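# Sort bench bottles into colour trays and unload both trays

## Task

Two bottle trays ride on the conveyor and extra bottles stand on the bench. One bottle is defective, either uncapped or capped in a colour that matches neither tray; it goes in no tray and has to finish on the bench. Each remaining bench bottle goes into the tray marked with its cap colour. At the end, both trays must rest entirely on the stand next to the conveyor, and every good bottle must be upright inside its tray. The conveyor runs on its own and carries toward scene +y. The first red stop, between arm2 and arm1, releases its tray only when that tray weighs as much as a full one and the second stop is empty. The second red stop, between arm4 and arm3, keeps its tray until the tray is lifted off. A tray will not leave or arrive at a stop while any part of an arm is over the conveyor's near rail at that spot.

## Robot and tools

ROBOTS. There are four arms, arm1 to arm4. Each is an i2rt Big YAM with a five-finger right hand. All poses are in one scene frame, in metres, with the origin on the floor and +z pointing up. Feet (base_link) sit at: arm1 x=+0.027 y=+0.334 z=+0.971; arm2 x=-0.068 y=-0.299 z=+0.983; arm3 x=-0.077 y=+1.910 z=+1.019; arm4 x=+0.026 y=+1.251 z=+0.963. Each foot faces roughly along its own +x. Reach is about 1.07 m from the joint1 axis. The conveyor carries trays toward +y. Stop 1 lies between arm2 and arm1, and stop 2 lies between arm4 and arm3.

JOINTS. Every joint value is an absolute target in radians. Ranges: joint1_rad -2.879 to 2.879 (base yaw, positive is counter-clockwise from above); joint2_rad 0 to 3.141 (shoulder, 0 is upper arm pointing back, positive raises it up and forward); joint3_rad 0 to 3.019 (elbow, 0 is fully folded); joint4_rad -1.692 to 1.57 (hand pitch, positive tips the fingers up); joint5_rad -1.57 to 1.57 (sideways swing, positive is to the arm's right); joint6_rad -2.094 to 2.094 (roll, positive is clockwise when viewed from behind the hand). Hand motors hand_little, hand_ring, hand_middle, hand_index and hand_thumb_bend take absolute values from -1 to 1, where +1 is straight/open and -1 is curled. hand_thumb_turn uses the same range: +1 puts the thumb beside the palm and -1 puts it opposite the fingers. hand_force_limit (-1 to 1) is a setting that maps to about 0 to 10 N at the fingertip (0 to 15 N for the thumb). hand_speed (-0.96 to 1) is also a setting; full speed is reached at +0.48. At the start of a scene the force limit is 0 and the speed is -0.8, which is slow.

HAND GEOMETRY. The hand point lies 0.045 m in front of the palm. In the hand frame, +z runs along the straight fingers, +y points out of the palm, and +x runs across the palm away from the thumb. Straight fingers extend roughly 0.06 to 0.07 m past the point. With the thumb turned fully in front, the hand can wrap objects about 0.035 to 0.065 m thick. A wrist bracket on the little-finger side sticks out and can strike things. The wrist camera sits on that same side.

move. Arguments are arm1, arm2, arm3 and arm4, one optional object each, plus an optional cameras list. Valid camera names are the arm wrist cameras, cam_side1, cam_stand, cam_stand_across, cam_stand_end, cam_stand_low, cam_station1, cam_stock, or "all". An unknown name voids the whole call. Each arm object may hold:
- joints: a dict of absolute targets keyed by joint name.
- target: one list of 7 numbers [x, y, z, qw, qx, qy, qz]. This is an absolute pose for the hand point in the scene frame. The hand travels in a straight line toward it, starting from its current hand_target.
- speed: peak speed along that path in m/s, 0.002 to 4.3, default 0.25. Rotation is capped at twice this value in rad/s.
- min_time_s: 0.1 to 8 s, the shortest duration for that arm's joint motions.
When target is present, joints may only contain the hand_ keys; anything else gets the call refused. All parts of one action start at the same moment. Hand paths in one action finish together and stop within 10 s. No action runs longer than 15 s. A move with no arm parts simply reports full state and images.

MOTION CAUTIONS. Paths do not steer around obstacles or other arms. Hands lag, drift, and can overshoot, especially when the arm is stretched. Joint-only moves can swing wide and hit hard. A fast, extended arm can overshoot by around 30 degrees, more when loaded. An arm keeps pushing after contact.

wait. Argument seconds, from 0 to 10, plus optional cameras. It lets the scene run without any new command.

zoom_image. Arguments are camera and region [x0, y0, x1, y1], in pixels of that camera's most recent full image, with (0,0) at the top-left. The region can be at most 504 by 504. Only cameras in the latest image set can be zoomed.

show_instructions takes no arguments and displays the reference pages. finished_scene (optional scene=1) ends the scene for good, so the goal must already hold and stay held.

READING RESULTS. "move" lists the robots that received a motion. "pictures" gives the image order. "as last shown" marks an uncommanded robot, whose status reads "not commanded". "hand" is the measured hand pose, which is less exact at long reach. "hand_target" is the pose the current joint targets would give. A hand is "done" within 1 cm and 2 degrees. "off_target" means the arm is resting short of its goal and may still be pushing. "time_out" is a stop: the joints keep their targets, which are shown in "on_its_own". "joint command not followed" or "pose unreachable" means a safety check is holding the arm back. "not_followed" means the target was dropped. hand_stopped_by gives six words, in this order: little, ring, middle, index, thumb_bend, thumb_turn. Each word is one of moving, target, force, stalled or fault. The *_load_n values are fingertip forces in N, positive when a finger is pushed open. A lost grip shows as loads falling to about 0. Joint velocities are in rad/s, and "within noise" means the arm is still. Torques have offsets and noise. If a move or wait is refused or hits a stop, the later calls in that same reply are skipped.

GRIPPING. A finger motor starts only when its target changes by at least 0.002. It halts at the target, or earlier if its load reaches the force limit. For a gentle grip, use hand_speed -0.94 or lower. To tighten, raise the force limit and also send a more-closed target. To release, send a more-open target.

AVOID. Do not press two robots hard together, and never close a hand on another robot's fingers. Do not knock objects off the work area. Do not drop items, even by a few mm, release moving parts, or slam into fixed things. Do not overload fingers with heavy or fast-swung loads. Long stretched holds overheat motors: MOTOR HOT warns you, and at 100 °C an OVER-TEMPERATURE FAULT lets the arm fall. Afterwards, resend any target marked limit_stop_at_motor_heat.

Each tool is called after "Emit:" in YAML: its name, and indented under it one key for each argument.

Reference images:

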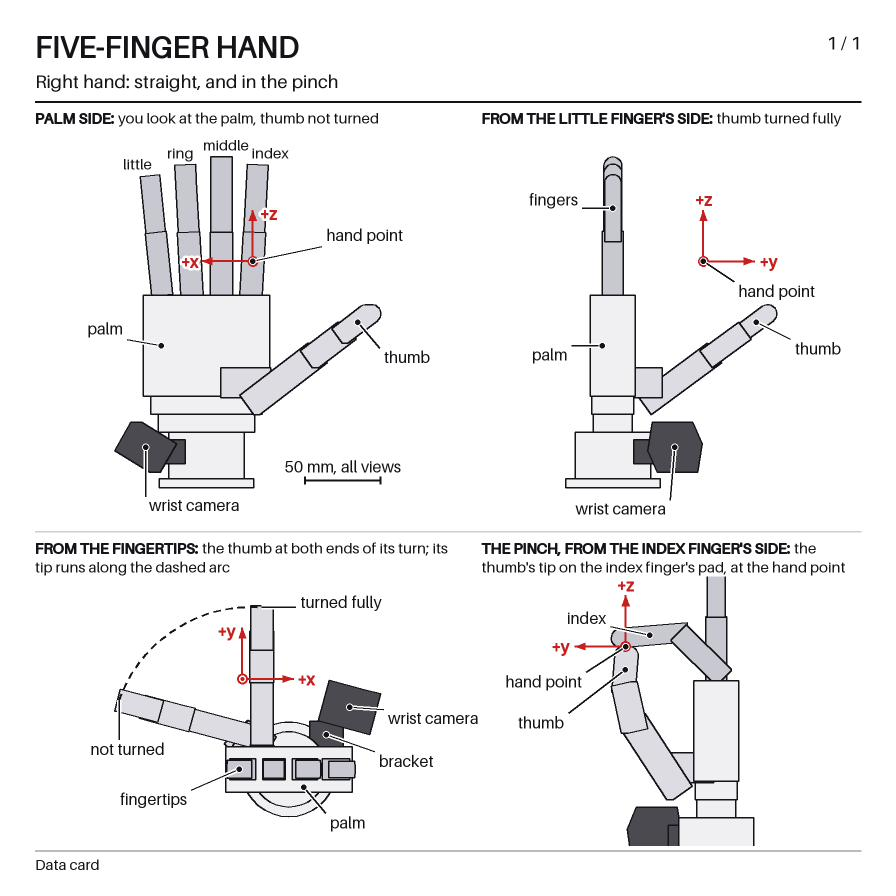

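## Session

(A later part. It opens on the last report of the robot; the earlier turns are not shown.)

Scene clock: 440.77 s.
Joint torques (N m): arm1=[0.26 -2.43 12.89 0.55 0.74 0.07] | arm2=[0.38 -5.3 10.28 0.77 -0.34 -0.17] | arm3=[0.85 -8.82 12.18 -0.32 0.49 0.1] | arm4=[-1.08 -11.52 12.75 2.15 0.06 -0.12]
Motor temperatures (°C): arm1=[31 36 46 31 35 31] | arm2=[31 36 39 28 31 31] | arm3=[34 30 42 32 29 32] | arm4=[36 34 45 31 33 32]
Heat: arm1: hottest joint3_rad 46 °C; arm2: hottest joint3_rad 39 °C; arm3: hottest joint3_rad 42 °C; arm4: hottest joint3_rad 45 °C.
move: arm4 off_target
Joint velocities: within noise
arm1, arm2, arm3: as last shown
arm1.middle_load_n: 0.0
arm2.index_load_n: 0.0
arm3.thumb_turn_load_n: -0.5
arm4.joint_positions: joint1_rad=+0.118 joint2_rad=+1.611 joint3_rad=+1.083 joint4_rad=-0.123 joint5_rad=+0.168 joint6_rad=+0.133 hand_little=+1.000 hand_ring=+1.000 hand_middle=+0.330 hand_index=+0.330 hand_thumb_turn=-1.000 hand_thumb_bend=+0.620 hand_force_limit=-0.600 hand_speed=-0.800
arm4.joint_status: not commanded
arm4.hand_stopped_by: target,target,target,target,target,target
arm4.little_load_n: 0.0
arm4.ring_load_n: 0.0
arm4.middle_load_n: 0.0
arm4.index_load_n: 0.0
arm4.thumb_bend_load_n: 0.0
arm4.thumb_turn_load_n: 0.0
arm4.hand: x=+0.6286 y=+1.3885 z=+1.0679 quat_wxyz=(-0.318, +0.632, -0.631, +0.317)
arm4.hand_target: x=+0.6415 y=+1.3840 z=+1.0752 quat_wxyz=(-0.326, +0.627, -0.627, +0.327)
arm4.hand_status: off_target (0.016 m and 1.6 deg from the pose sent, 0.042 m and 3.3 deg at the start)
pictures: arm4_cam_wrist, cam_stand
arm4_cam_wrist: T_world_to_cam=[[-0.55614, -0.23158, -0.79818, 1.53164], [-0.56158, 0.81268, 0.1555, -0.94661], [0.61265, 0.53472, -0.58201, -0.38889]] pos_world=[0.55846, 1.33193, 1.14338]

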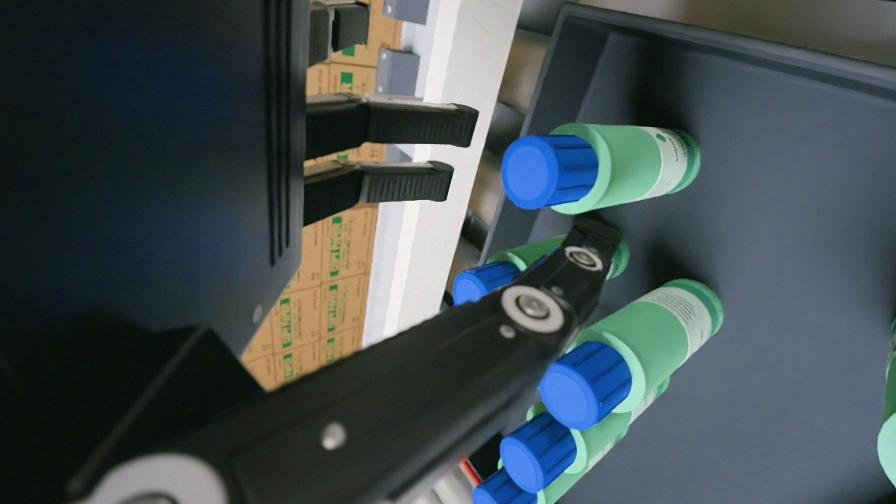

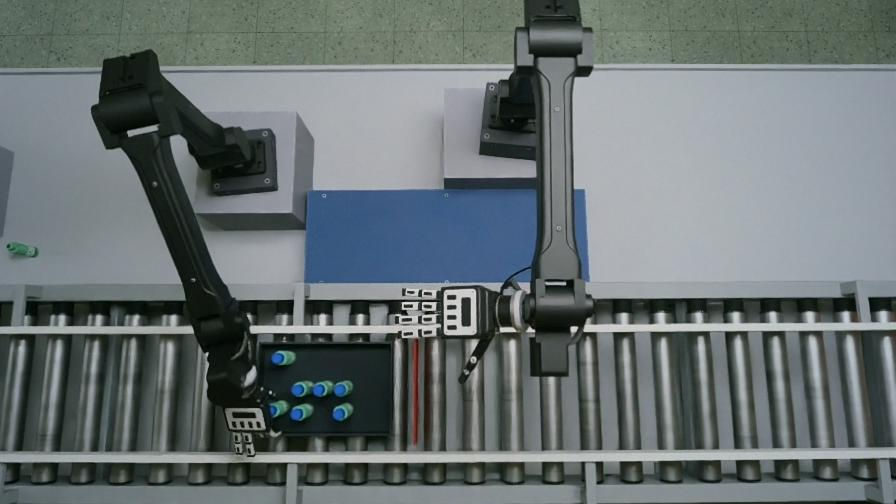

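Emit:
move:
  arm4: {"target":[0.643,1.378,1.032,0.3265,-0.6272,0.6272,-0.3265],"speed":0.04}
  cameras: ["cam_stand","arm4_cam_wrist"]

Emit:
zoom_image:
  camera: "cam_stand"
  region: [180, 320, 320, 450]

Scene clock: 442.77 s.
Joint torques (N m): arm1=[0.21 -2.43 12.9 0.57 0.74 0.08] | arm2=[0.32 -5.54 10.25 0.77 -0.35 -0.19] | arm3=[0.91 -8.88 12.19 -0.32 0.5 0.1] | arm4=[-1.08 -11.93 9.91 2.17 0.04 -0.12]
Motor temperatures (°C): arm1=[31 36 47 31 35 31] | arm2=[31 36 39 28 31 31] | arm3=[34 30 42 32 29 32] | arm4=[36 34 44 31 33 32]
Heat: arm1: hottest joint3_rad 47 °C; arm2: hottest joint3_rad 39 °C; arm3: hottest joint3_rad 42 °C; arm4: hottest joint3_rad 44 °C.
move: arm4 done
Joint velocities: within noise
arm1, arm2, arm3: as last shown
arm3.thumb_turn_load_n: 0.0
arm4.joint_positions: joint1_rad=+0.107 joint2_rad=+1.675 joint3_rad=+1.059 joint4_rad=-0.007 joint5_rad=+0.158 joint6_rad=+0.126 hand_little=+1.000 hand_ring=+1.000 hand_middle=+0.330 hand_index=+0.330 hand_thumb_turn=-1.000 hand_thumb_bend=+0.620 hand_force_limit=-0.600 hand_speed=-0.800
arm4.joint_status: not commanded
arm4.hand_stopped_by: target,target,target,target,target,target
arm4.little_load_n: 0.0
arm4.ring_load_n: 0.0
arm4.middle_load_n: 0.0
arm4.index_load_n: 0.5
arm4.thumb_bend_load_n: 0.0
arm4.thumb_turn_load_n: 0.0
arm4.hand: x=+0.6408 y=+1.3850 z=+1.0389 quat_wxyz=(-0.328, +0.627, -0.628, +0.323)
arm4.hand_target: x=+0.6428 y=+1.3780 z=+1.0321 quat_wxyz=(-0.326, +0.627, -0.627, +0.326)
arm4.hand_status: done (0.010 m and 0.5 deg from the pose sent, 0.040 m and 1.6 deg at the start)
pictures: arm4_cam_wrist, cam_stand
arm4_cam_wrist: T_world_to_cam=[[-0.53517, -0.22652, -0.81381, 1.51017], [-0.56531, 0.8119, 0.14577, -0.91882], [0.62771, 0.53806, -0.56256, -0.44578]] pos_world=[0.56861, 1.32792, 1.11215]

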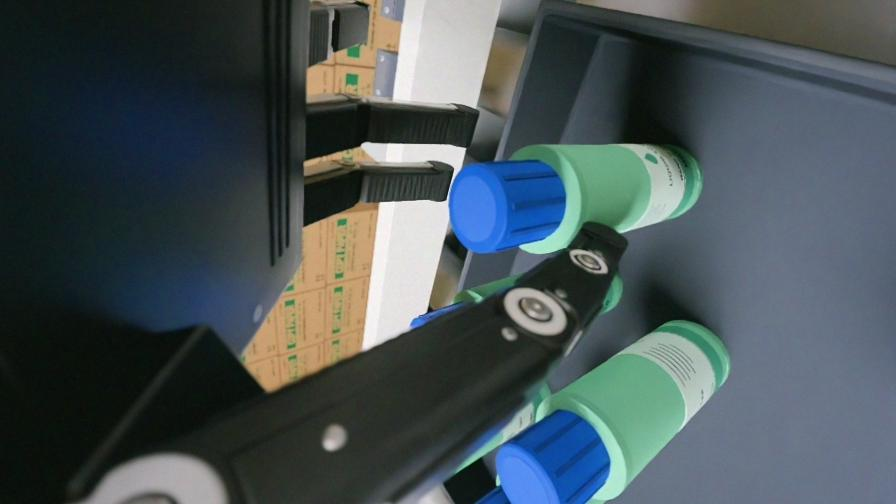

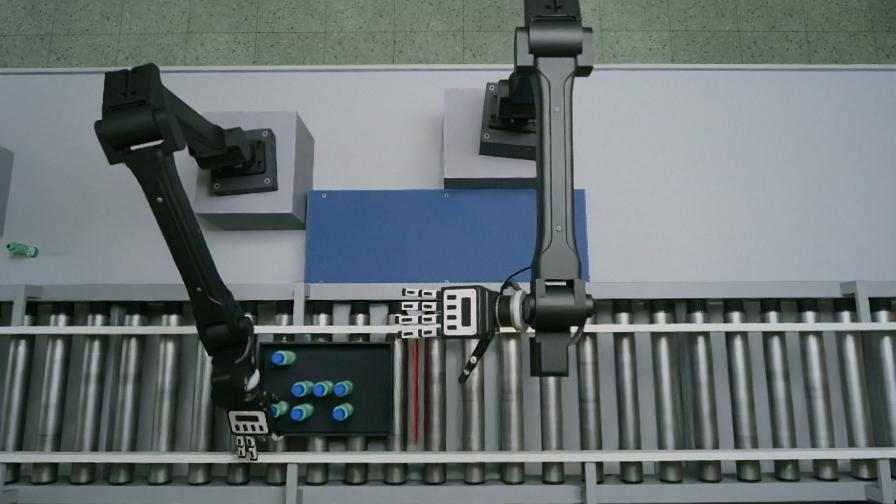

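Scaled by 3.600 from the camera's image (finer frame: 1280x720).

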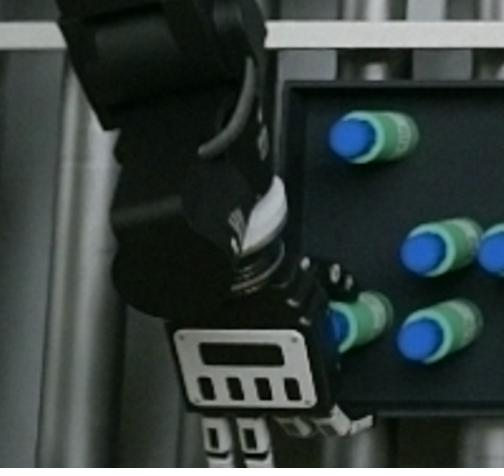

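Emit:
move:
  arm4: {"target":[0.631,1.373,1.020,0.3265,-0.6272,0.6272,-0.3265],"speed":0.04}
  cameras: ["cam_stand","arm4_cam_wrist"]

Emit:
zoom_image:
  camera: "cam_stand"
  region: [180, 320, 320, 450]

Scene clock: 443.87 s.
Joint torques (N m): arm1=[0.26 -2.37 12.9 0.57 0.74 0.07] | arm2=[0.44 -5.48 10.29 0.79 -0.35 -0.18] | arm3=[0.91 -8.82 12.18 -0.32 0.49 0.1] | arm4=[-1.03 -12.28 9.61 2.22 0.04 -0.11]
Motor temperatures (°C): arm1=[31 36 47 31 35 31] | arm2=[31 36 39 28 31 31] | arm3=[34 30 42 32 29 32] | arm4=[36 34 44 31 33 32]
Heat: arm1: hottest joint3_rad 47 °C; arm2: hottest joint3_rad 39 °C; arm3: hottest joint3_rad 42 °C; arm4: hottest joint3_rad 44 °C.
move: arm4 done
Joint velocities: within noise
arm1, arm2, arm3: as last shown
arm2.little_load_n: -0.5
arm4.joint_positions: joint1_rad=+0.101 joint2_rad=+1.675 joint3_rad=+1.009 joint4_rad=+0.036 joint5_rad=+0.154 joint6_rad=+0.123 hand_little=+1.000 hand_ring=+1.000 hand_middle=+0.330 hand_index=+0.330 hand_thumb_turn=-1.000 hand_thumb_bend=+0.620 hand_force_limit=-0.600 hand_speed=-0.800
arm4.joint_status: not commanded
arm4.hand_stopped_by: target,target,target,target,target,target
arm4.little_load_n: -0.5
arm4.ring_load_n: 0.0
arm4.middle_load_n: 0.0
arm4.index_load_n: 0.0
arm4.thumb_bend_load_n: 0.0
arm4.thumb_turn_load_n: 0.0
arm4.hand: x=+0.6287 y=+1.3797 z=+1.0222 quat_wxyz=(-0.326, +0.628, -0.629, +0.322)
arm4.hand_target: x=+0.6310 y=+1.3731 z=+1.0201 quat_wxyz=(-0.326, +0.627, -0.627, +0.327)
arm4.hand_status: done (0.007 m and 0.6 deg from the pose sent, 0.024 m and 0.5 deg at the start)
pictures: arm4_cam_wrist, cam_stand
arm4_cam_wrist: T_world_to_cam=[[-0.541, -0.22797, -0.80954, 1.49029], [-0.56429, 0.81212, 0.14841, -0.92266], [0.62361, 0.53711, -0.568, -0.43525]] pos_world=[0.55702, 1.32283, 1.09616]

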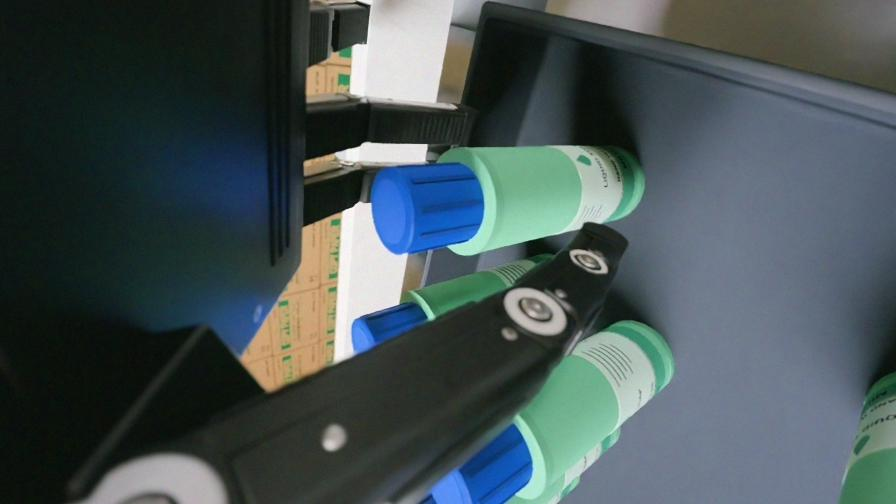

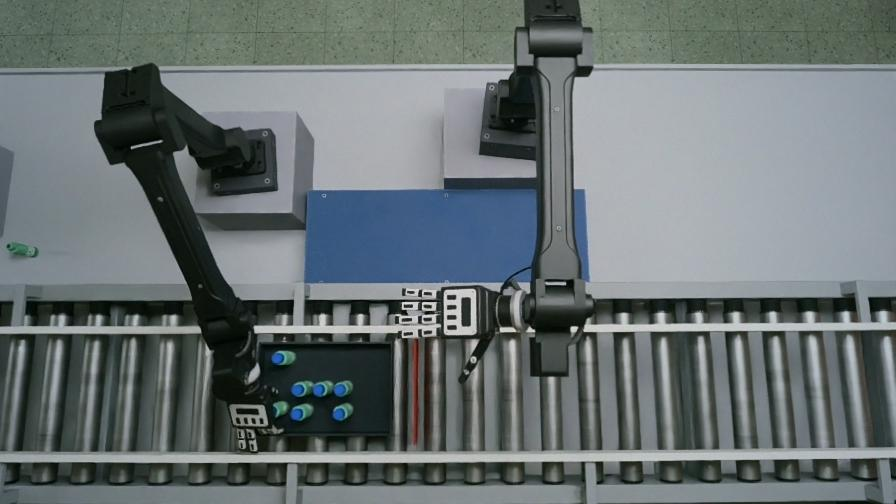

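Scaled by 3.600 from the camera's image (finer frame: 1280x720).

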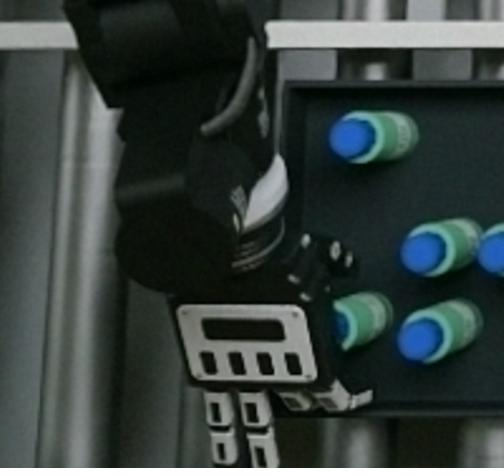

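Emit:
move:
  arm4: {"joints":{"hand_speed":-0.7,"hand_index":0.2,"hand_middle":0.2,"hand_thumb_bend":0.34}}

Emit:
move:
  arm4: {"joints":{"hand_speed":-0.88,"hand_force_limit":-0.5,"hand_index":-0.05,"hand_middle":-0.02,"hand_thumb_bend":0.15}}
  cameras: ["cam_stand_end","arm4_cam_wrist"]

Emit:
zoom_image:
  camera: "cam_stand_end"
  region: [220, 60, 360, 200]

Scene clock: 445.23 s.
Joint torques (N m): arm1=[0.26 -2.37 12.89 0.58 0.74 0.07] | arm2=[0.26 -5.36 10.26 0.8 -0.36 -0.17] | arm3=[0.85 -8.88 12.18 -0.31 0.49 0.09] | arm4=[-1.03 -12.28 9.59 2.17 0.05 -0.12]
Motor temperatures (°C): arm1=[31 36 47 31 35 31] | arm2=[31 36 39 28 31 31] | arm3=[34 30 42 32 29 32] | arm4=[36 34 44 31 33 32]
Heat: arm1: hottest joint3_rad 47 °C; arm2: hottest joint3_rad 39 °C; arm3: hottest joint3_rad 42 °C; arm4: hottest joint3_rad 44 °C.
move: arm4 done
Joint velocities: within noise
arm1, arm2, arm3: as last shown
arm1.thumb_turn_load_n: 0.5
arm2.little_load_n: 0.0
arm3.thumb_turn_load_n: -0.5
arm4.joint_positions: joint1_rad=+0.101 joint2_rad=+1.675 joint3_rad=+1.009 joint4_rad=+0.036 joint5_rad=+0.153 joint6_rad=+0.123 hand_little=+1.000 hand_ring=+1.000 hand_middle=+0.200 hand_index=+0.200 hand_thumb_turn=-1.000 hand_thumb_bend=+0.340 hand_force_limit=-0.600 hand_speed=-0.700
arm4.joint_status: all done
arm4.hand_stopped_by: target,target,target,target,target,target
arm4.little_load_n: 0.0
arm4.ring_load_n: 0.0
arm4.middle_load_n: 0.0
arm4.index_load_n: 0.0
arm4.thumb_bend_load_n: 0.0
arm4.thumb_turn_load_n: 0.0
arm4.hand: x=+0.6287 y=+1.3798 z=+1.0222 quat_wxyz=(-0.326, +0.628, -0.629, +0.321)
arm4.hand_target: x=+0.6309 y=+1.3731 z=+1.0201 quat_wxyz=(-0.326, +0.627, -0.627, +0.326)
arm4.hand_status: not commanded
pictures: none

Scene clock: 446.23 s.
Joint torques (N m): arm1=[0.21 -2.43 12.9 0.58 0.74 0.07] | arm2=[0.44 -5.3 10.28 0.77 -0.34 -0.18] | arm3=[0.85 -8.88 12.16 -0.32 0.49 0.09] | arm4=[-1.03 -12.22 9.59 2.18 0.06 -0.11]
Motor temperatures (°C): arm1=[31 36 47 31 35 31] | arm2=[31 36 39 28 31 31] | arm3=[34 30 42 32 29 32] | arm4=[36 34 44 31 33 32]
Heat: arm1: hottest joint3_rad 47 °C; arm2: hottest joint3_rad 39 °C; arm3: hottest joint3_rad 42 °C; arm4: hottest joint3_rad 44 °C.
move: arm4 off_target
Joint velocities: within noise
arm1, arm2, arm3: as last shown
arm1.thumb_turn_load_n: 0.0
arm3.ring_load_n: -0.5
arm4.joint_positions: joint1_rad=+0.101 joint2_rad=+1.675 joint3_rad=+1.009 joint4_rad=+0.036 joint5_rad=+0.153 joint6_rad=+0.122 hand_little=+1.000 hand_ring=+1.000 hand_middle=+0.113 hand_index=+0.068 hand_thumb_turn=-1.000 hand_thumb_bend=+0.275 hand_force_limit=-0.500 hand_speed=-0.880
arm4.joint_status: hand_middle off_target (ended at +0.113, target -0.020); hand_index off_target (ended at +0.068, target -0.050); hand_thumb_bend off_target (ended at +0.275, target +0.150); the others done
arm4.hand_stopped_by: target,target,force,force,force,target
arm4.little_load_n: 0.0
arm4.ring_load_n: 0.0
arm4.middle_load_n: 4.0
arm4.index_load_n: 3.0
arm4.thumb_bend_load_n: 4.5
arm4.thumb_turn_load_n: 0.0
arm4.hand: x=+0.6287 y=+1.3798 z=+1.0222 quat_wxyz=(-0.326, +0.628, -0.629, +0.321)
arm4.hand_target: x=+0.6309 y=+1.3731 z=+1.0201 quat_wxyz=(-0.326, +0.627, -0.627, +0.326)
arm4.hand_status: not commanded
pictures: arm4_cam_wrist, cam_stand_end
arm4_cam_wrist: T_world_to_cam=[[-0.54086, -0.22833, -0.80953, 1.49068], [-0.5647, 0.81186, 0.1483, -0.92196], [0.62336, 0.53735, -0.56804, -0.43538]] pos_world=[0.55702, 1.32282, 1.09616]

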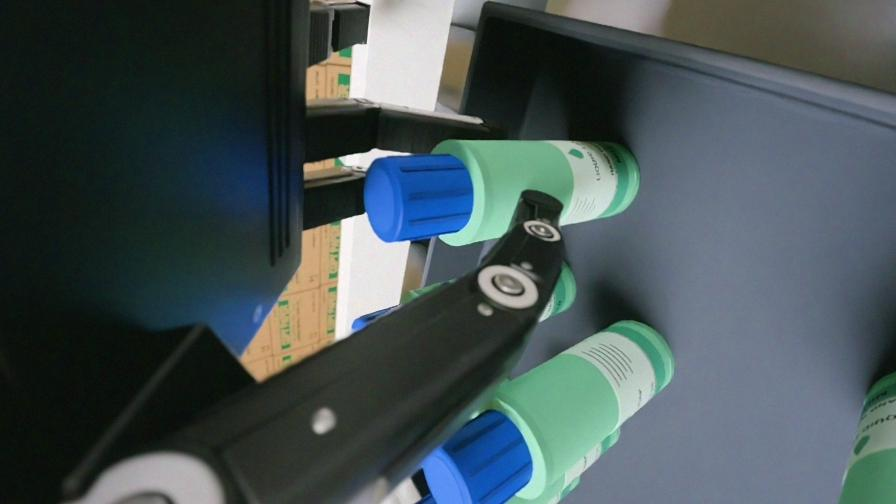

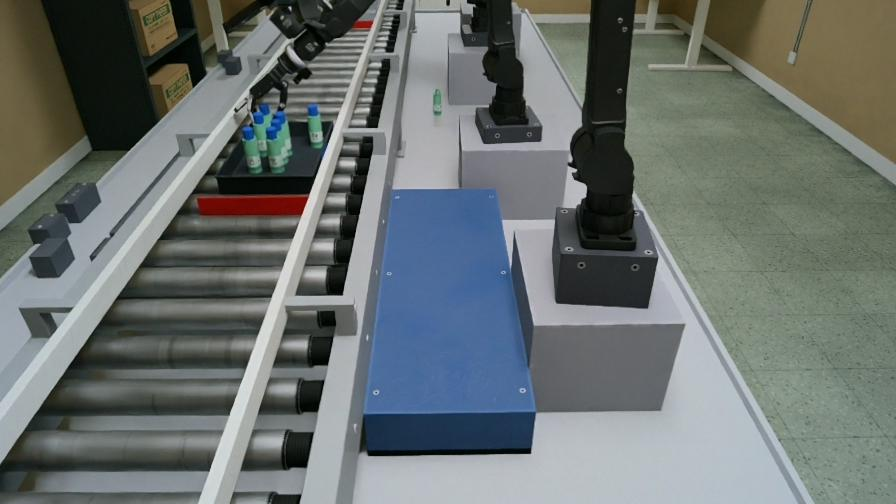

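Scaled by 3.600 from the camera's image (finer frame: 1280x720).

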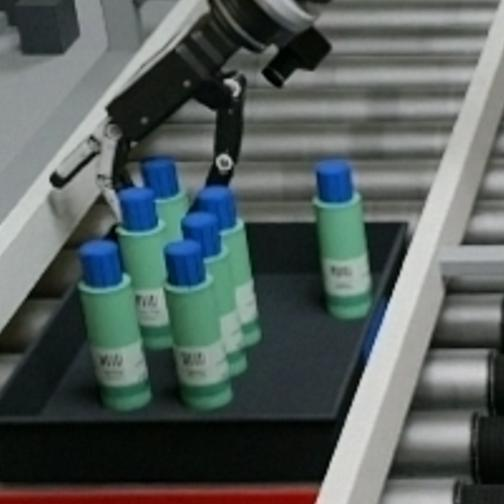

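Emit:
move:
  arm4: {"target":[0.633,1.377,1.045,0.3265,-0.6272,0.6272,-0.3265],"speed":0.04}
  cameras: ["cam_stand_end","arm4_cam_wrist","cam_stand_across"]

Emit:
zoom_image:
  camera: "cam_stand_end"
  region: [220, 60, 360, 200]

Scene clock: 447.47 s.
Joint torques (N m): arm1=[0.26 -2.43 12.9 0.57 0.74 0.07] | arm2=[0.32 -5.42 10.29 0.77 -0.35 -0.17] | arm3=[0.91 -8.88 12.16 -0.31 0.5 0.09] | arm4=[-0.56 -13.98 12.67 1.05 0.32 -0.07]
Motor temperatures (°C): arm1=[31 36 47 31 35 31] | arm2=[31 36 39 28 31 31] | arm3=[34 30 42 32 29 32] | arm4=[36 34 44 31 33 32]
Heat: arm1: hottest joint3_rad 47 °C; arm2: hottest joint3_rad 39 °C; arm3: hottest joint3_rad 42 °C; arm4: hottest joint3_rad 44 °C.
move: arm4 off_target
Joint velocities: within noise
arm1, arm2, arm3: as last shown
arm2.thumb_turn_load_n: 0.5
arm3.little_load_n: -0.5
arm3.ring_load_n: 0.0
arm4.joint_positions: joint1_rad=+0.101 joint2_rad=+1.660 joint3_rad=+1.009 joint4_rad=-0.002 joint5_rad=+0.153 joint6_rad=+0.122 hand_little=+1.000 hand_ring=+1.000 hand_middle=+0.113 hand_index=+0.068 hand_thumb_turn=-1.000 hand_thumb_bend=+0.275 hand_force_limit=-0.500 hand_speed=-0.880
arm4.joint_status: not commanded
arm4.hand_stopped_by: target,target,force,force,force,target
arm4.little_load_n: 0.0
arm4.ring_load_n: 0.0
arm4.middle_load_n: 2.5
arm4.index_load_n: 2.5
arm4.thumb_bend_load_n: 3.5
arm4.thumb_turn_load_n: 0.0
arm4.hand: x=+0.6220 y=+1.3784 z=+1.0241 quat_wxyz=(-0.317, +0.633, -0.632, +0.316)
arm4.hand_target: x=+0.6326 y=+1.3770 z=+1.0451 quat_wxyz=(-0.327, +0.627, -0.627, +0.327)
arm4.hand_status: off_target (0.024 m and 1.8 deg from the pose sent, 0.023 m and 0.6 deg at the start)
pictures: arm4_cam_wrist, cam_stand_across, cam_stand_end
arm4_cam_wrist: T_world_to_cam=[[-0.55892, -0.2319, -0.79613, 1.49067], [-0.56122, 0.81258, 0.15731, -0.93727], [0.61044, 0.53473, -0.58432, -0.4012]] pos_world=[0.55207, 1.32183, 1.09979]

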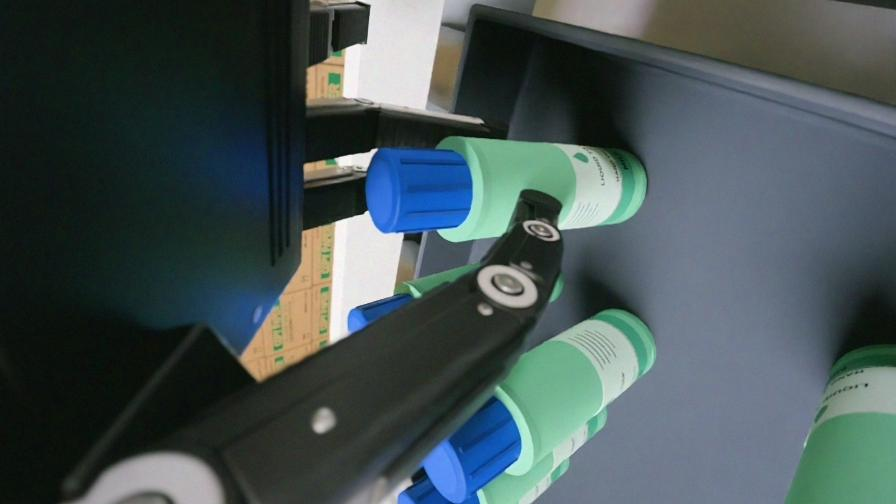

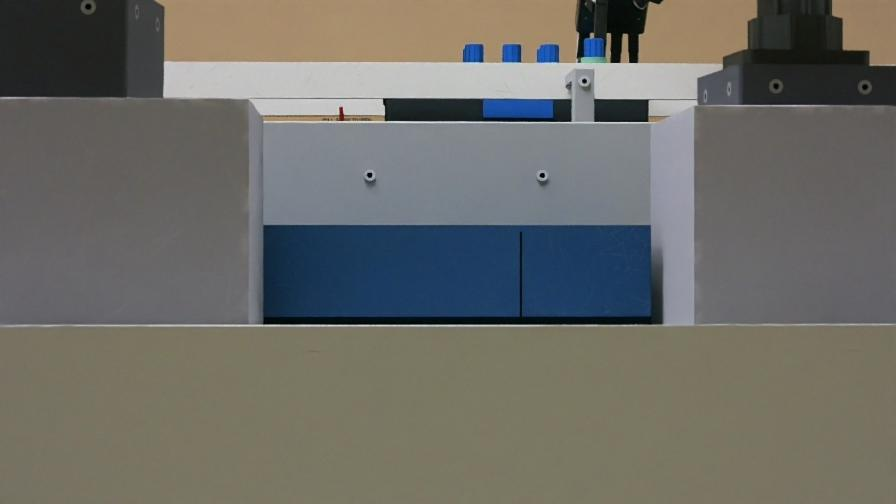

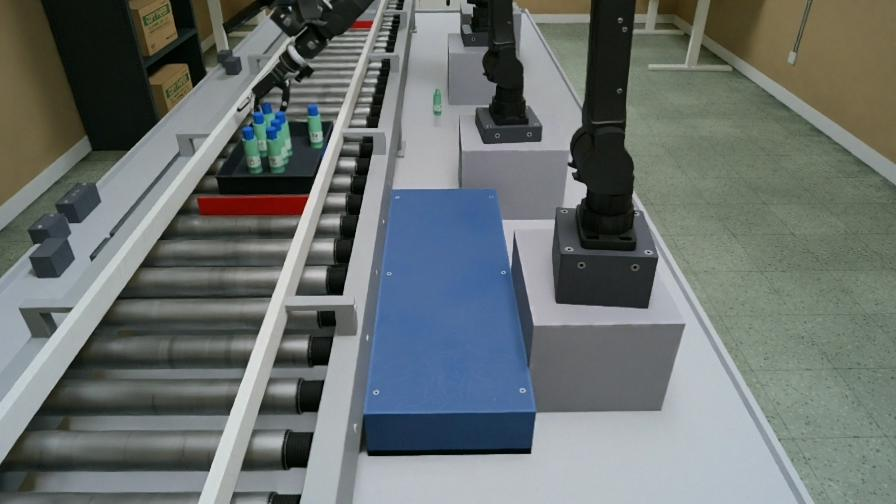

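Scaled by 3.600 from the camera's image (finer frame: 1280x720).

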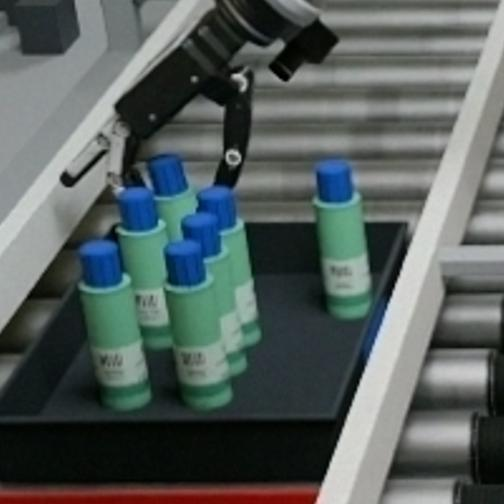

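Emit:
move:
  arm4: {"target":[0.625,1.39,1.055,0.3265,-0.6272,0.6272,-0.3265],"speed":0.04}
  cameras: ["cam_stand_end","arm4_cam_wrist","cam_stand_across"]

Emit:
zoom_image:
  camera: "cam_stand_end"
  region: [220, 60, 360, 200]

Emit:
zoom_image:
  camera: "cam_stand_across"
  region: [440, 20, 660, 140]

Scene clock: 448.77 s.
Joint torques (N m): arm1=[0.26 -2.43 12.89 0.57 0.74 0.07] | arm2=[0.38 -5.42 10.28 0.8 -0.36 -0.18] | arm3=[0.91 -8.82 12.18 -0.32 0.49 0.1] | arm4=[0.38 -13.8 12.56 1.13 0.37 0.12]
Motor temperatures (°C): arm1=[31 36 47 31 35 31] | arm2=[31 36 39 28 31 31] | arm3=[34 30 42 32 29 32] | arm4=[36 34 44 31 33 32]
Heat: arm1: hottest joint3_rad 47 °C; arm2: hottest joint3_rad 39 °C; arm3: hottest joint3_rad 42 °C; arm4: hottest joint3_rad 44 °C.
move: arm4 off_target
Joint velocities: within noise
arm1, arm2, arm3: as last shown
arm1.middle_load_n: -0.5
arm2.middle_load_n: -0.5
arm2.thumb_turn_load_n: 0.0
arm3.little_load_n: 0.0
arm3.ring_load_n: -0.5
arm4.joint_positions: joint1_rad=+0.117 joint2_rad=+1.633 joint3_rad=+1.009 joint4_rad=-0.032 joint5_rad=+0.176 joint6_rad=+0.122 hand_little=+1.000 hand_ring=+1.000 hand_middle=+0.113 hand_index=+0.068 hand_thumb_turn=-1.000 hand_thumb_bend=+0.275 hand_force_limit=-0.500 hand_speed=-0.880
arm4.joint_status: not commanded
arm4.hand_stopped_by: target,target,force,force,force,target
arm4.little_load_n: 0.0
arm4.ring_load_n: 0.0
arm4.middle_load_n: 1.5
arm4.index_load_n: 1.5
arm4.thumb_bend_load_n: 2.5
arm4.thumb_turn_load_n: 0.0
arm4.hand: x=+0.6166 y=+1.3823 z=+1.0342 quat_wxyz=(-0.312, +0.634, -0.631, +0.321)
arm4.hand_target: x=+0.6246 y=+1.3898 z=+1.0550 quat_wxyz=(-0.327, +0.627, -0.627, +0.326)
arm4.hand_status: off_target (0.024 m and 2.0 deg from the pose sent, 0.033 m and 1.8 deg at the start)
pictures: arm4_cam_wrist, cam_stand_across, cam_stand_end
arm4_cam_wrist: T_world_to_cam=[[-0.55973, -0.24158, -0.79268, 1.50693], [-0.55907, 0.81616, 0.14603, -0.93964], [0.61167, 0.5249, -0.59189, -0.37344]] pos_world=[0.54656, 1.32696, 1.1107]

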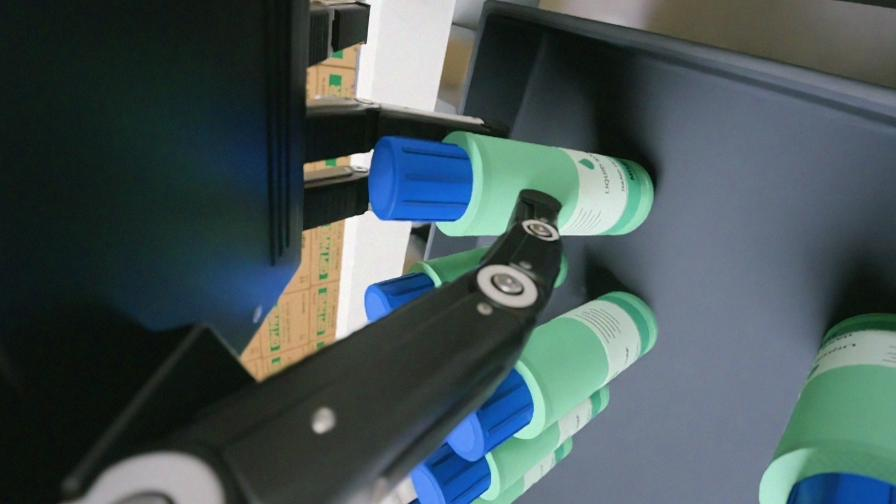

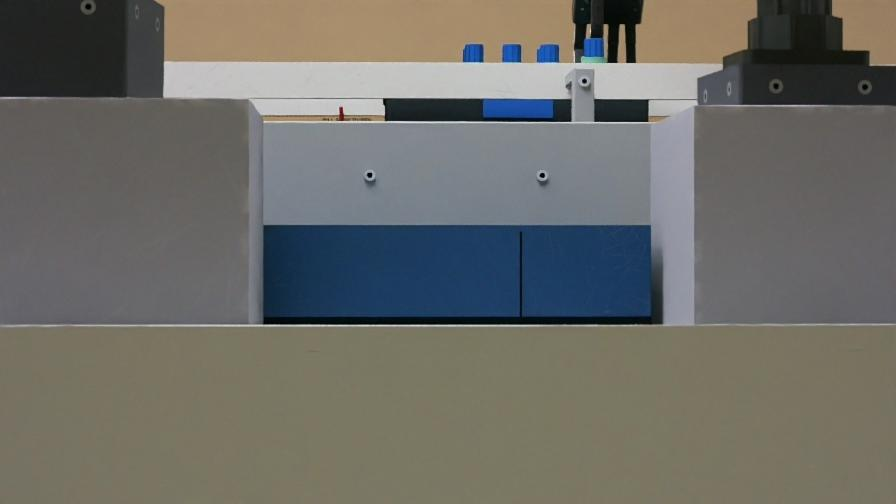

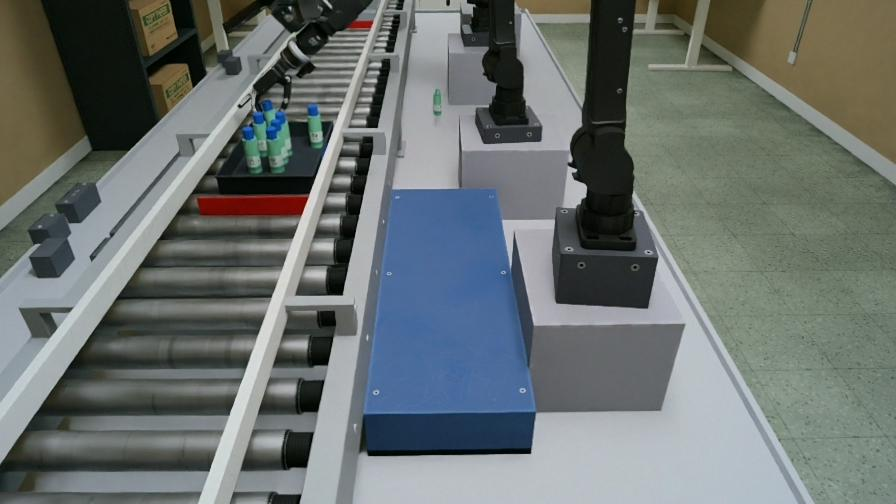

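Scaled by 3.600 from the camera's image (finer frame: 1280x720).

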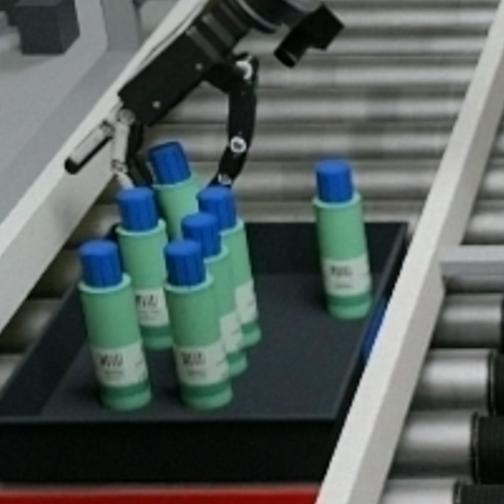

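Scaled by 2.291 from the camera's image (finer frame: 1280x720).

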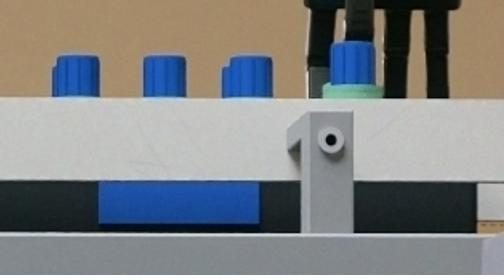

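Emit:
move:
  arm4: {"target":[0.615,1.409,1.055,0.3265,-0.6272,0.6272,-0.3265],"speed":0.04}
  cameras: ["cam_stand_end","arm4_cam_wrist","cam_stand"]

Emit:
zoom_image:
  camera: "cam_stand_end"
  region: [220, 60, 360, 200]

Emit:
zoom_image:
  camera: "cam_stand"
  region: [200, 330, 320, 430]

Scene clock: 450.07 s.
Joint torques (N m): arm1=[0.21 -2.43 12.9 0.57 0.74 0.07] | arm2=[0.32 -5.36 10.26 0.77 -0.35 -0.17] | arm3=[0.85 -8.88 12.18 -0.32 0.49 0.09] | arm4=[0.32 -13.86 11.41 1.11 0.39 0.15]
Motor temperatures (°C): arm1=[31 36 47 31 35 31] | arm2=[31 36 39 28 31 31] | arm3=[34 30 42 32 29 32] | arm4=[36 34 44 31 33 32]
Heat: arm1: hottest joint3_rad 47 °C; arm2: hottest joint3_rad 39 °C; arm3: hottest joint3_rad 42 °C; arm4: hottest joint3_rad 44 °C.
move: arm4 off_target
Joint velocities: within noise
arm1.joint_positions: joint1_rad=+1.254 joint2_rad=+0.889 joint3_rad=+0.695 joint4_rad=-1.039 joint5_rad=+0.923 joint6_rad=+1.112 hand_little=+1.000 hand_ring=+1.000 hand_middle=+1.000 hand_index=+1.000 hand_thumb_turn=-1.000 hand_thumb_bend=+1.000 hand_force_limit=+0.000 hand_speed=-0.850
arm1.joint_status: not commanded
arm1.hand_stopped_by: target,target,target,target,target,target
arm1.little_load_n: 0.0
arm1.ring_load_n: 0.0
arm1.middle_load_n: 0.0
arm1.index_load_n: 0.0
arm1.thumb_bend_load_n: 0.0
arm1.thumb_turn_load_n: 0.0
arm1.hand: x=+0.2176 y=+0.5859 z=+1.1316 quat_wxyz=(-0.313, +0.635, -0.623, +0.333)
arm1.hand_target: x=+0.2198 y=+0.5994 z=+1.1500 quat_wxyz=(-0.327, +0.627, -0.627, +0.326)
arm1.hand_status: not commanded
arm2.joint_positions: joint1_rad=-0.688 joint2_rad=+0.903 joint3_rad=+0.532 joint4_rad=-0.432 joint5_rad=-0.661 joint6_rad=-0.557 hand_little=+1.000 hand_ring=+1.000 hand_middle=+0.500 hand_index=+0.500 hand_thumb_turn=-1.000 hand_thumb_bend=+0.900 hand_force_limit=+0.000 hand_speed=+0.300
arm2.joint_status: not commanded
arm2.hand_stopped_by: target,target,target,target,target,target
arm2.little_load_n: 0.0
arm2.ring_load_n: 0.0
arm2.middle_load_n: 0.0
arm2.index_load_n: 0.0
arm2.thumb_bend_load_n: 0.0
arm2.thumb_turn_load_n: 0.0
arm2.hand: x=+0.2239 y=-0.4516 z=+1.1021 quat_wxyz=(-0.328, +0.626, -0.627, +0.328)
arm2.hand_target: x=+0.2201 y=-0.4499 z=+1.0999 quat_wxyz=(-0.326, +0.627, -0.627, +0.326)
arm2.hand_status: not commanded
arm3.joint_positions: joint1_rad=+0.110 joint2_rad=+1.586 joint3_rad=+1.551 joint4_rad=-1.502 joint5_rad=+1.148 joint6_rad=+1.529 hand_little=+1.000 hand_ring=+1.000 hand_middle=+1.000 hand_index=+1.000 hand_thumb_turn=+1.000 hand_thumb_bend=+1.000 hand_force_limit=+0.000 hand_speed=-0.800
arm3.joint_status: not commanded
arm3.hand_stopped_by: target,target,target,target,target,target
arm3.little_load_n: 0.0
arm3.ring_load_n: 0.0
arm3.middle_load_n: 0.0
arm3.index_load_n: 0.0
arm3.thumb_bend_load_n: 0.0
arm3.thumb_turn_load_n: 0.0
arm3.hand: x=+0.4388 y=+1.7530 z=+1.2966 quat_wxyz=(+0.004, +0.011, -0.842, +0.539)
arm3.hand_target: x=+0.4496 y=+1.7500 z=+1.3000 quat_wxyz=(-0.001, +0.000, -0.843, +0.537)
arm3.hand_status: not commanded
arm4.joint_positions: joint1_rad=+0.161 joint2_rad=+1.623 joint3_rad=+1.009 joint4_rad=-0.035 joint5_rad=+0.211 joint6_rad=+0.144 hand_little=+1.000 hand_ring=+1.000 hand_middle=+0.113 hand_index=+0.068 hand_thumb_turn=-1.000 hand_thumb_bend=+0.275 hand_force_limit=-0.500 hand_speed=-0.880
arm4.joint_status: not commanded
arm4.hand_stopped_by: target,target,force,force,force,target
arm4.little_load_n: 0.0
arm4.ring_load_n: 0.0
arm4.middle_load_n: 1.5
arm4.index_load_n: 1.5
arm4.thumb_bend_load_n: 2.5
arm4.thumb_turn_load_n: 0.0
arm4.hand: x=+0.6123 y=+1.4030 z=+1.0396 quat_wxyz=(-0.316, +0.634, -0.627, +0.324)
arm4.hand_target: x=+0.6150 y=+1.4089 z=+1.0550 quat_wxyz=(-0.327, +0.627, -0.627, +0.326)
arm4.hand_status: off_target (0.017 m and 1.4 deg from the pose sent, 0.034 m and 2.0 deg at the start)
pictures: arm4_cam_wrist, cam_stand, cam_stand_end
arm4_cam_wrist: T_world_to_cam=[[-0.5498, -0.24453, -0.7987, 1.51818], [-0.56358, 0.81435, 0.13863, -0.94674], [0.61652, 0.52635, -0.58554, -0.38994]] pos_world=[0.54155, 1.34746, 1.11549]

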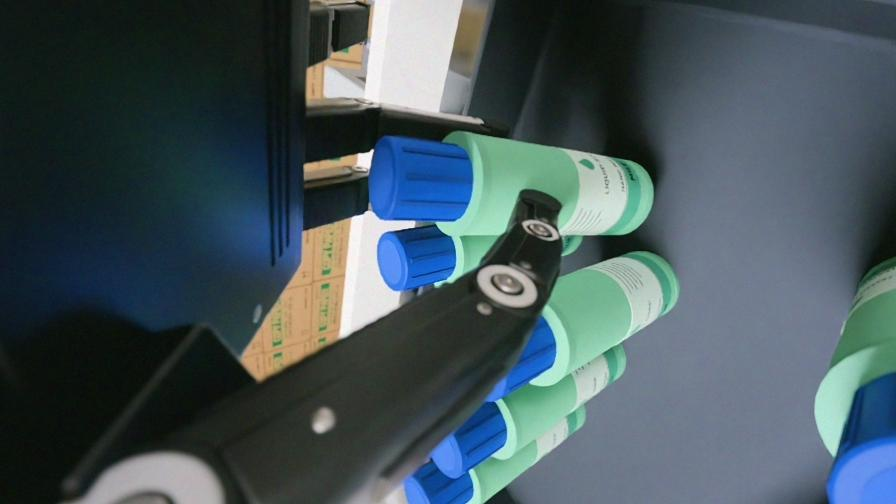

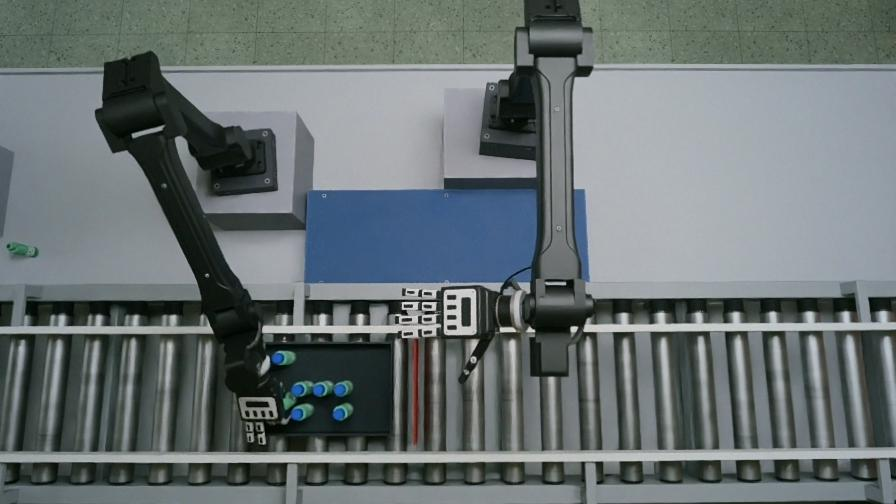

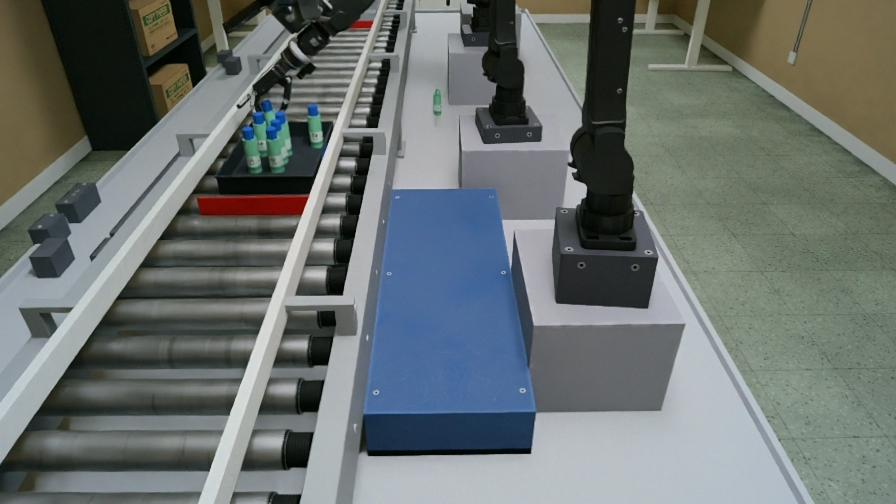

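Scaled by 3.600 from the camera's image (finer frame: 1280x720).

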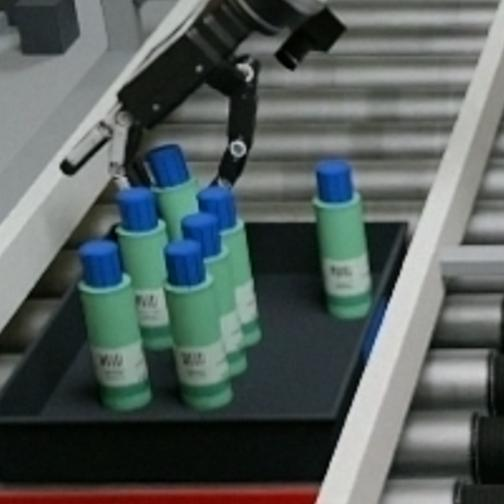

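Scaled by 4.200 from the camera's image (finer frame: 1280x720).

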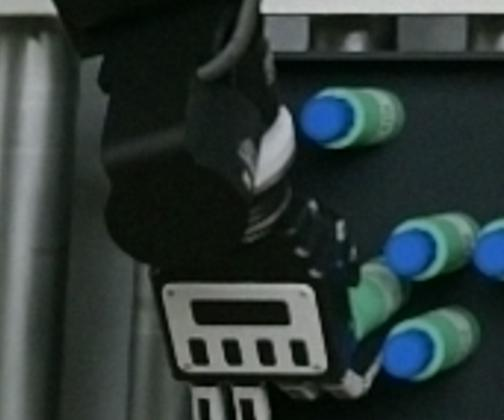

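Emit:
move:
  arm4: {"target":[0.611,1.409,1.032,0.3265,-0.6272,0.6272,-0.3265],"speed":0.03}
  cameras: ["cam_stand_end","arm4_cam_wrist"]

Emit:
zoom_image:
  camera: "cam_stand_end"
  region: [220, 60, 360, 200]

Scene clock: 452.03 s.
Joint torques (N m): arm1=[0.21 -2.43 12.9 0.57 0.74 0.07] | arm2=[0.26 -5.48 10.25 0.8 -0.35 -0.18] | arm3=[0.97 -8.88 12.16 -0.32 0.49 0.1] | arm4=[0.44 -11.22 9.99 2.28 0.39 0.15]
Motor temperatures (°C): arm1=[31 36 47 31 35 31] | arm2=[31 36 39 28 31 31] | arm3=[34 30 42 32 30 32] | arm4=[36 34 44 31 33 32]
Heat: arm1: hottest joint3_rad 47 °C; arm2: hottest joint3_rad 39 °C; arm3: hottest joint3_rad 42 °C; arm4: hottest joint3_rad 44 °C.
move: arm4 done
Joint velocities: within noise
arm1, arm2, arm3: as last shown
arm3.thumb_turn_load_n: -0.5
arm4.joint_positions: joint1_rad=+0.161 joint2_rad=+1.623 joint3_rad=+0.986 joint4_rad=-0.004 joint5_rad=+0.213 joint6_rad=+0.146 hand_little=+1.000 hand_ring=+1.000 hand_middle=+0.113 hand_index=+0.068 hand_thumb_turn=-1.000 hand_thumb_bend=+0.275 hand_force_limit=-0.500 hand_speed=-0.880
arm4.joint_status: not commanded
arm4.hand_stopped_by: target,target,force,force,force,target
arm4.little_load_n: 0.0
arm4.ring_load_n: 0.0
arm4.middle_load_n: 1.5
arm4.index_load_n: 1.5
arm4.thumb_bend_load_n: 2.5
arm4.thumb_turn_load_n: 0.0
arm4.hand: x=+0.6091 y=+1.4018 z=+1.0341 quat_wxyz=(-0.319, +0.631, -0.627, +0.326)
arm4.hand_target: x=+0.6108 y=+1.4089 z=+1.0321 quat_wxyz=(-0.326, +0.627, -0.627, +0.326)
arm4.hand_status: done (0.008 m and 1.0 deg from the pose sent, 0.010 m and 1.4 deg at the start)
pictures: arm4_cam_wrist, cam_stand_end
arm4_cam_wrist: T_world_to_cam=[[-0.54366, -0.24135, -0.80385, 1.50883], [-0.56271, 0.81543, 0.13575, -0.94582], [0.62272, 0.52614, -0.57913, -0.40075]] pos_world=[0.53763, 1.34626, 1.10918]

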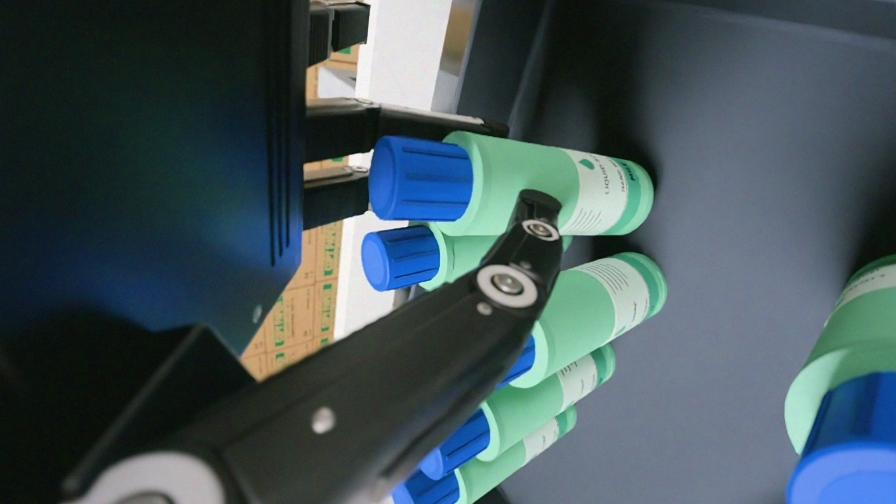

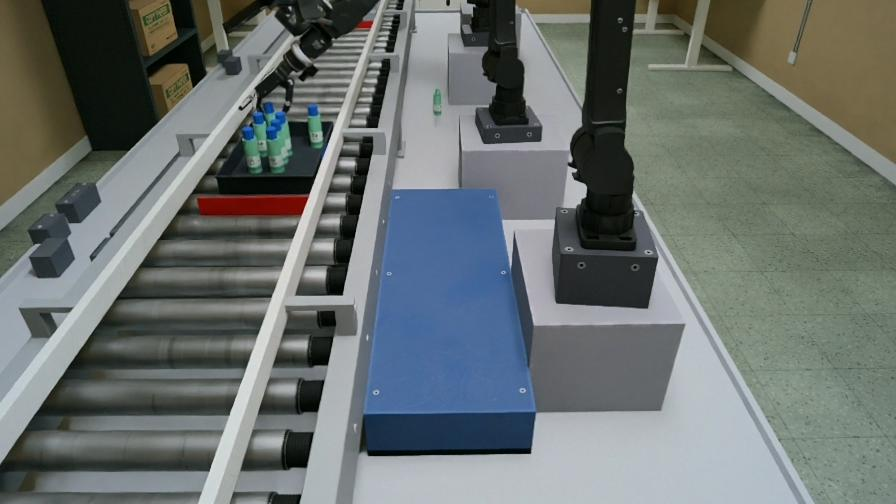

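Scaled by 3.600 from the camera's image (finer frame: 1280x720).

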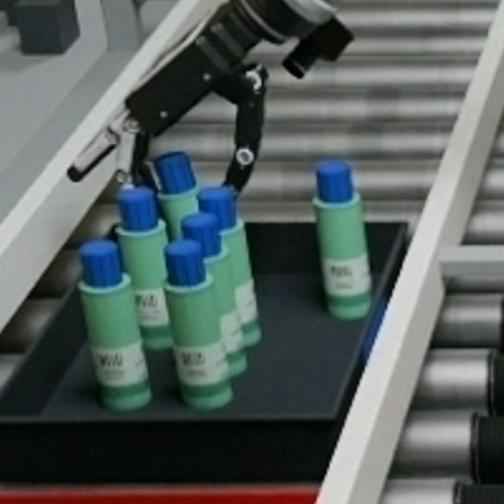

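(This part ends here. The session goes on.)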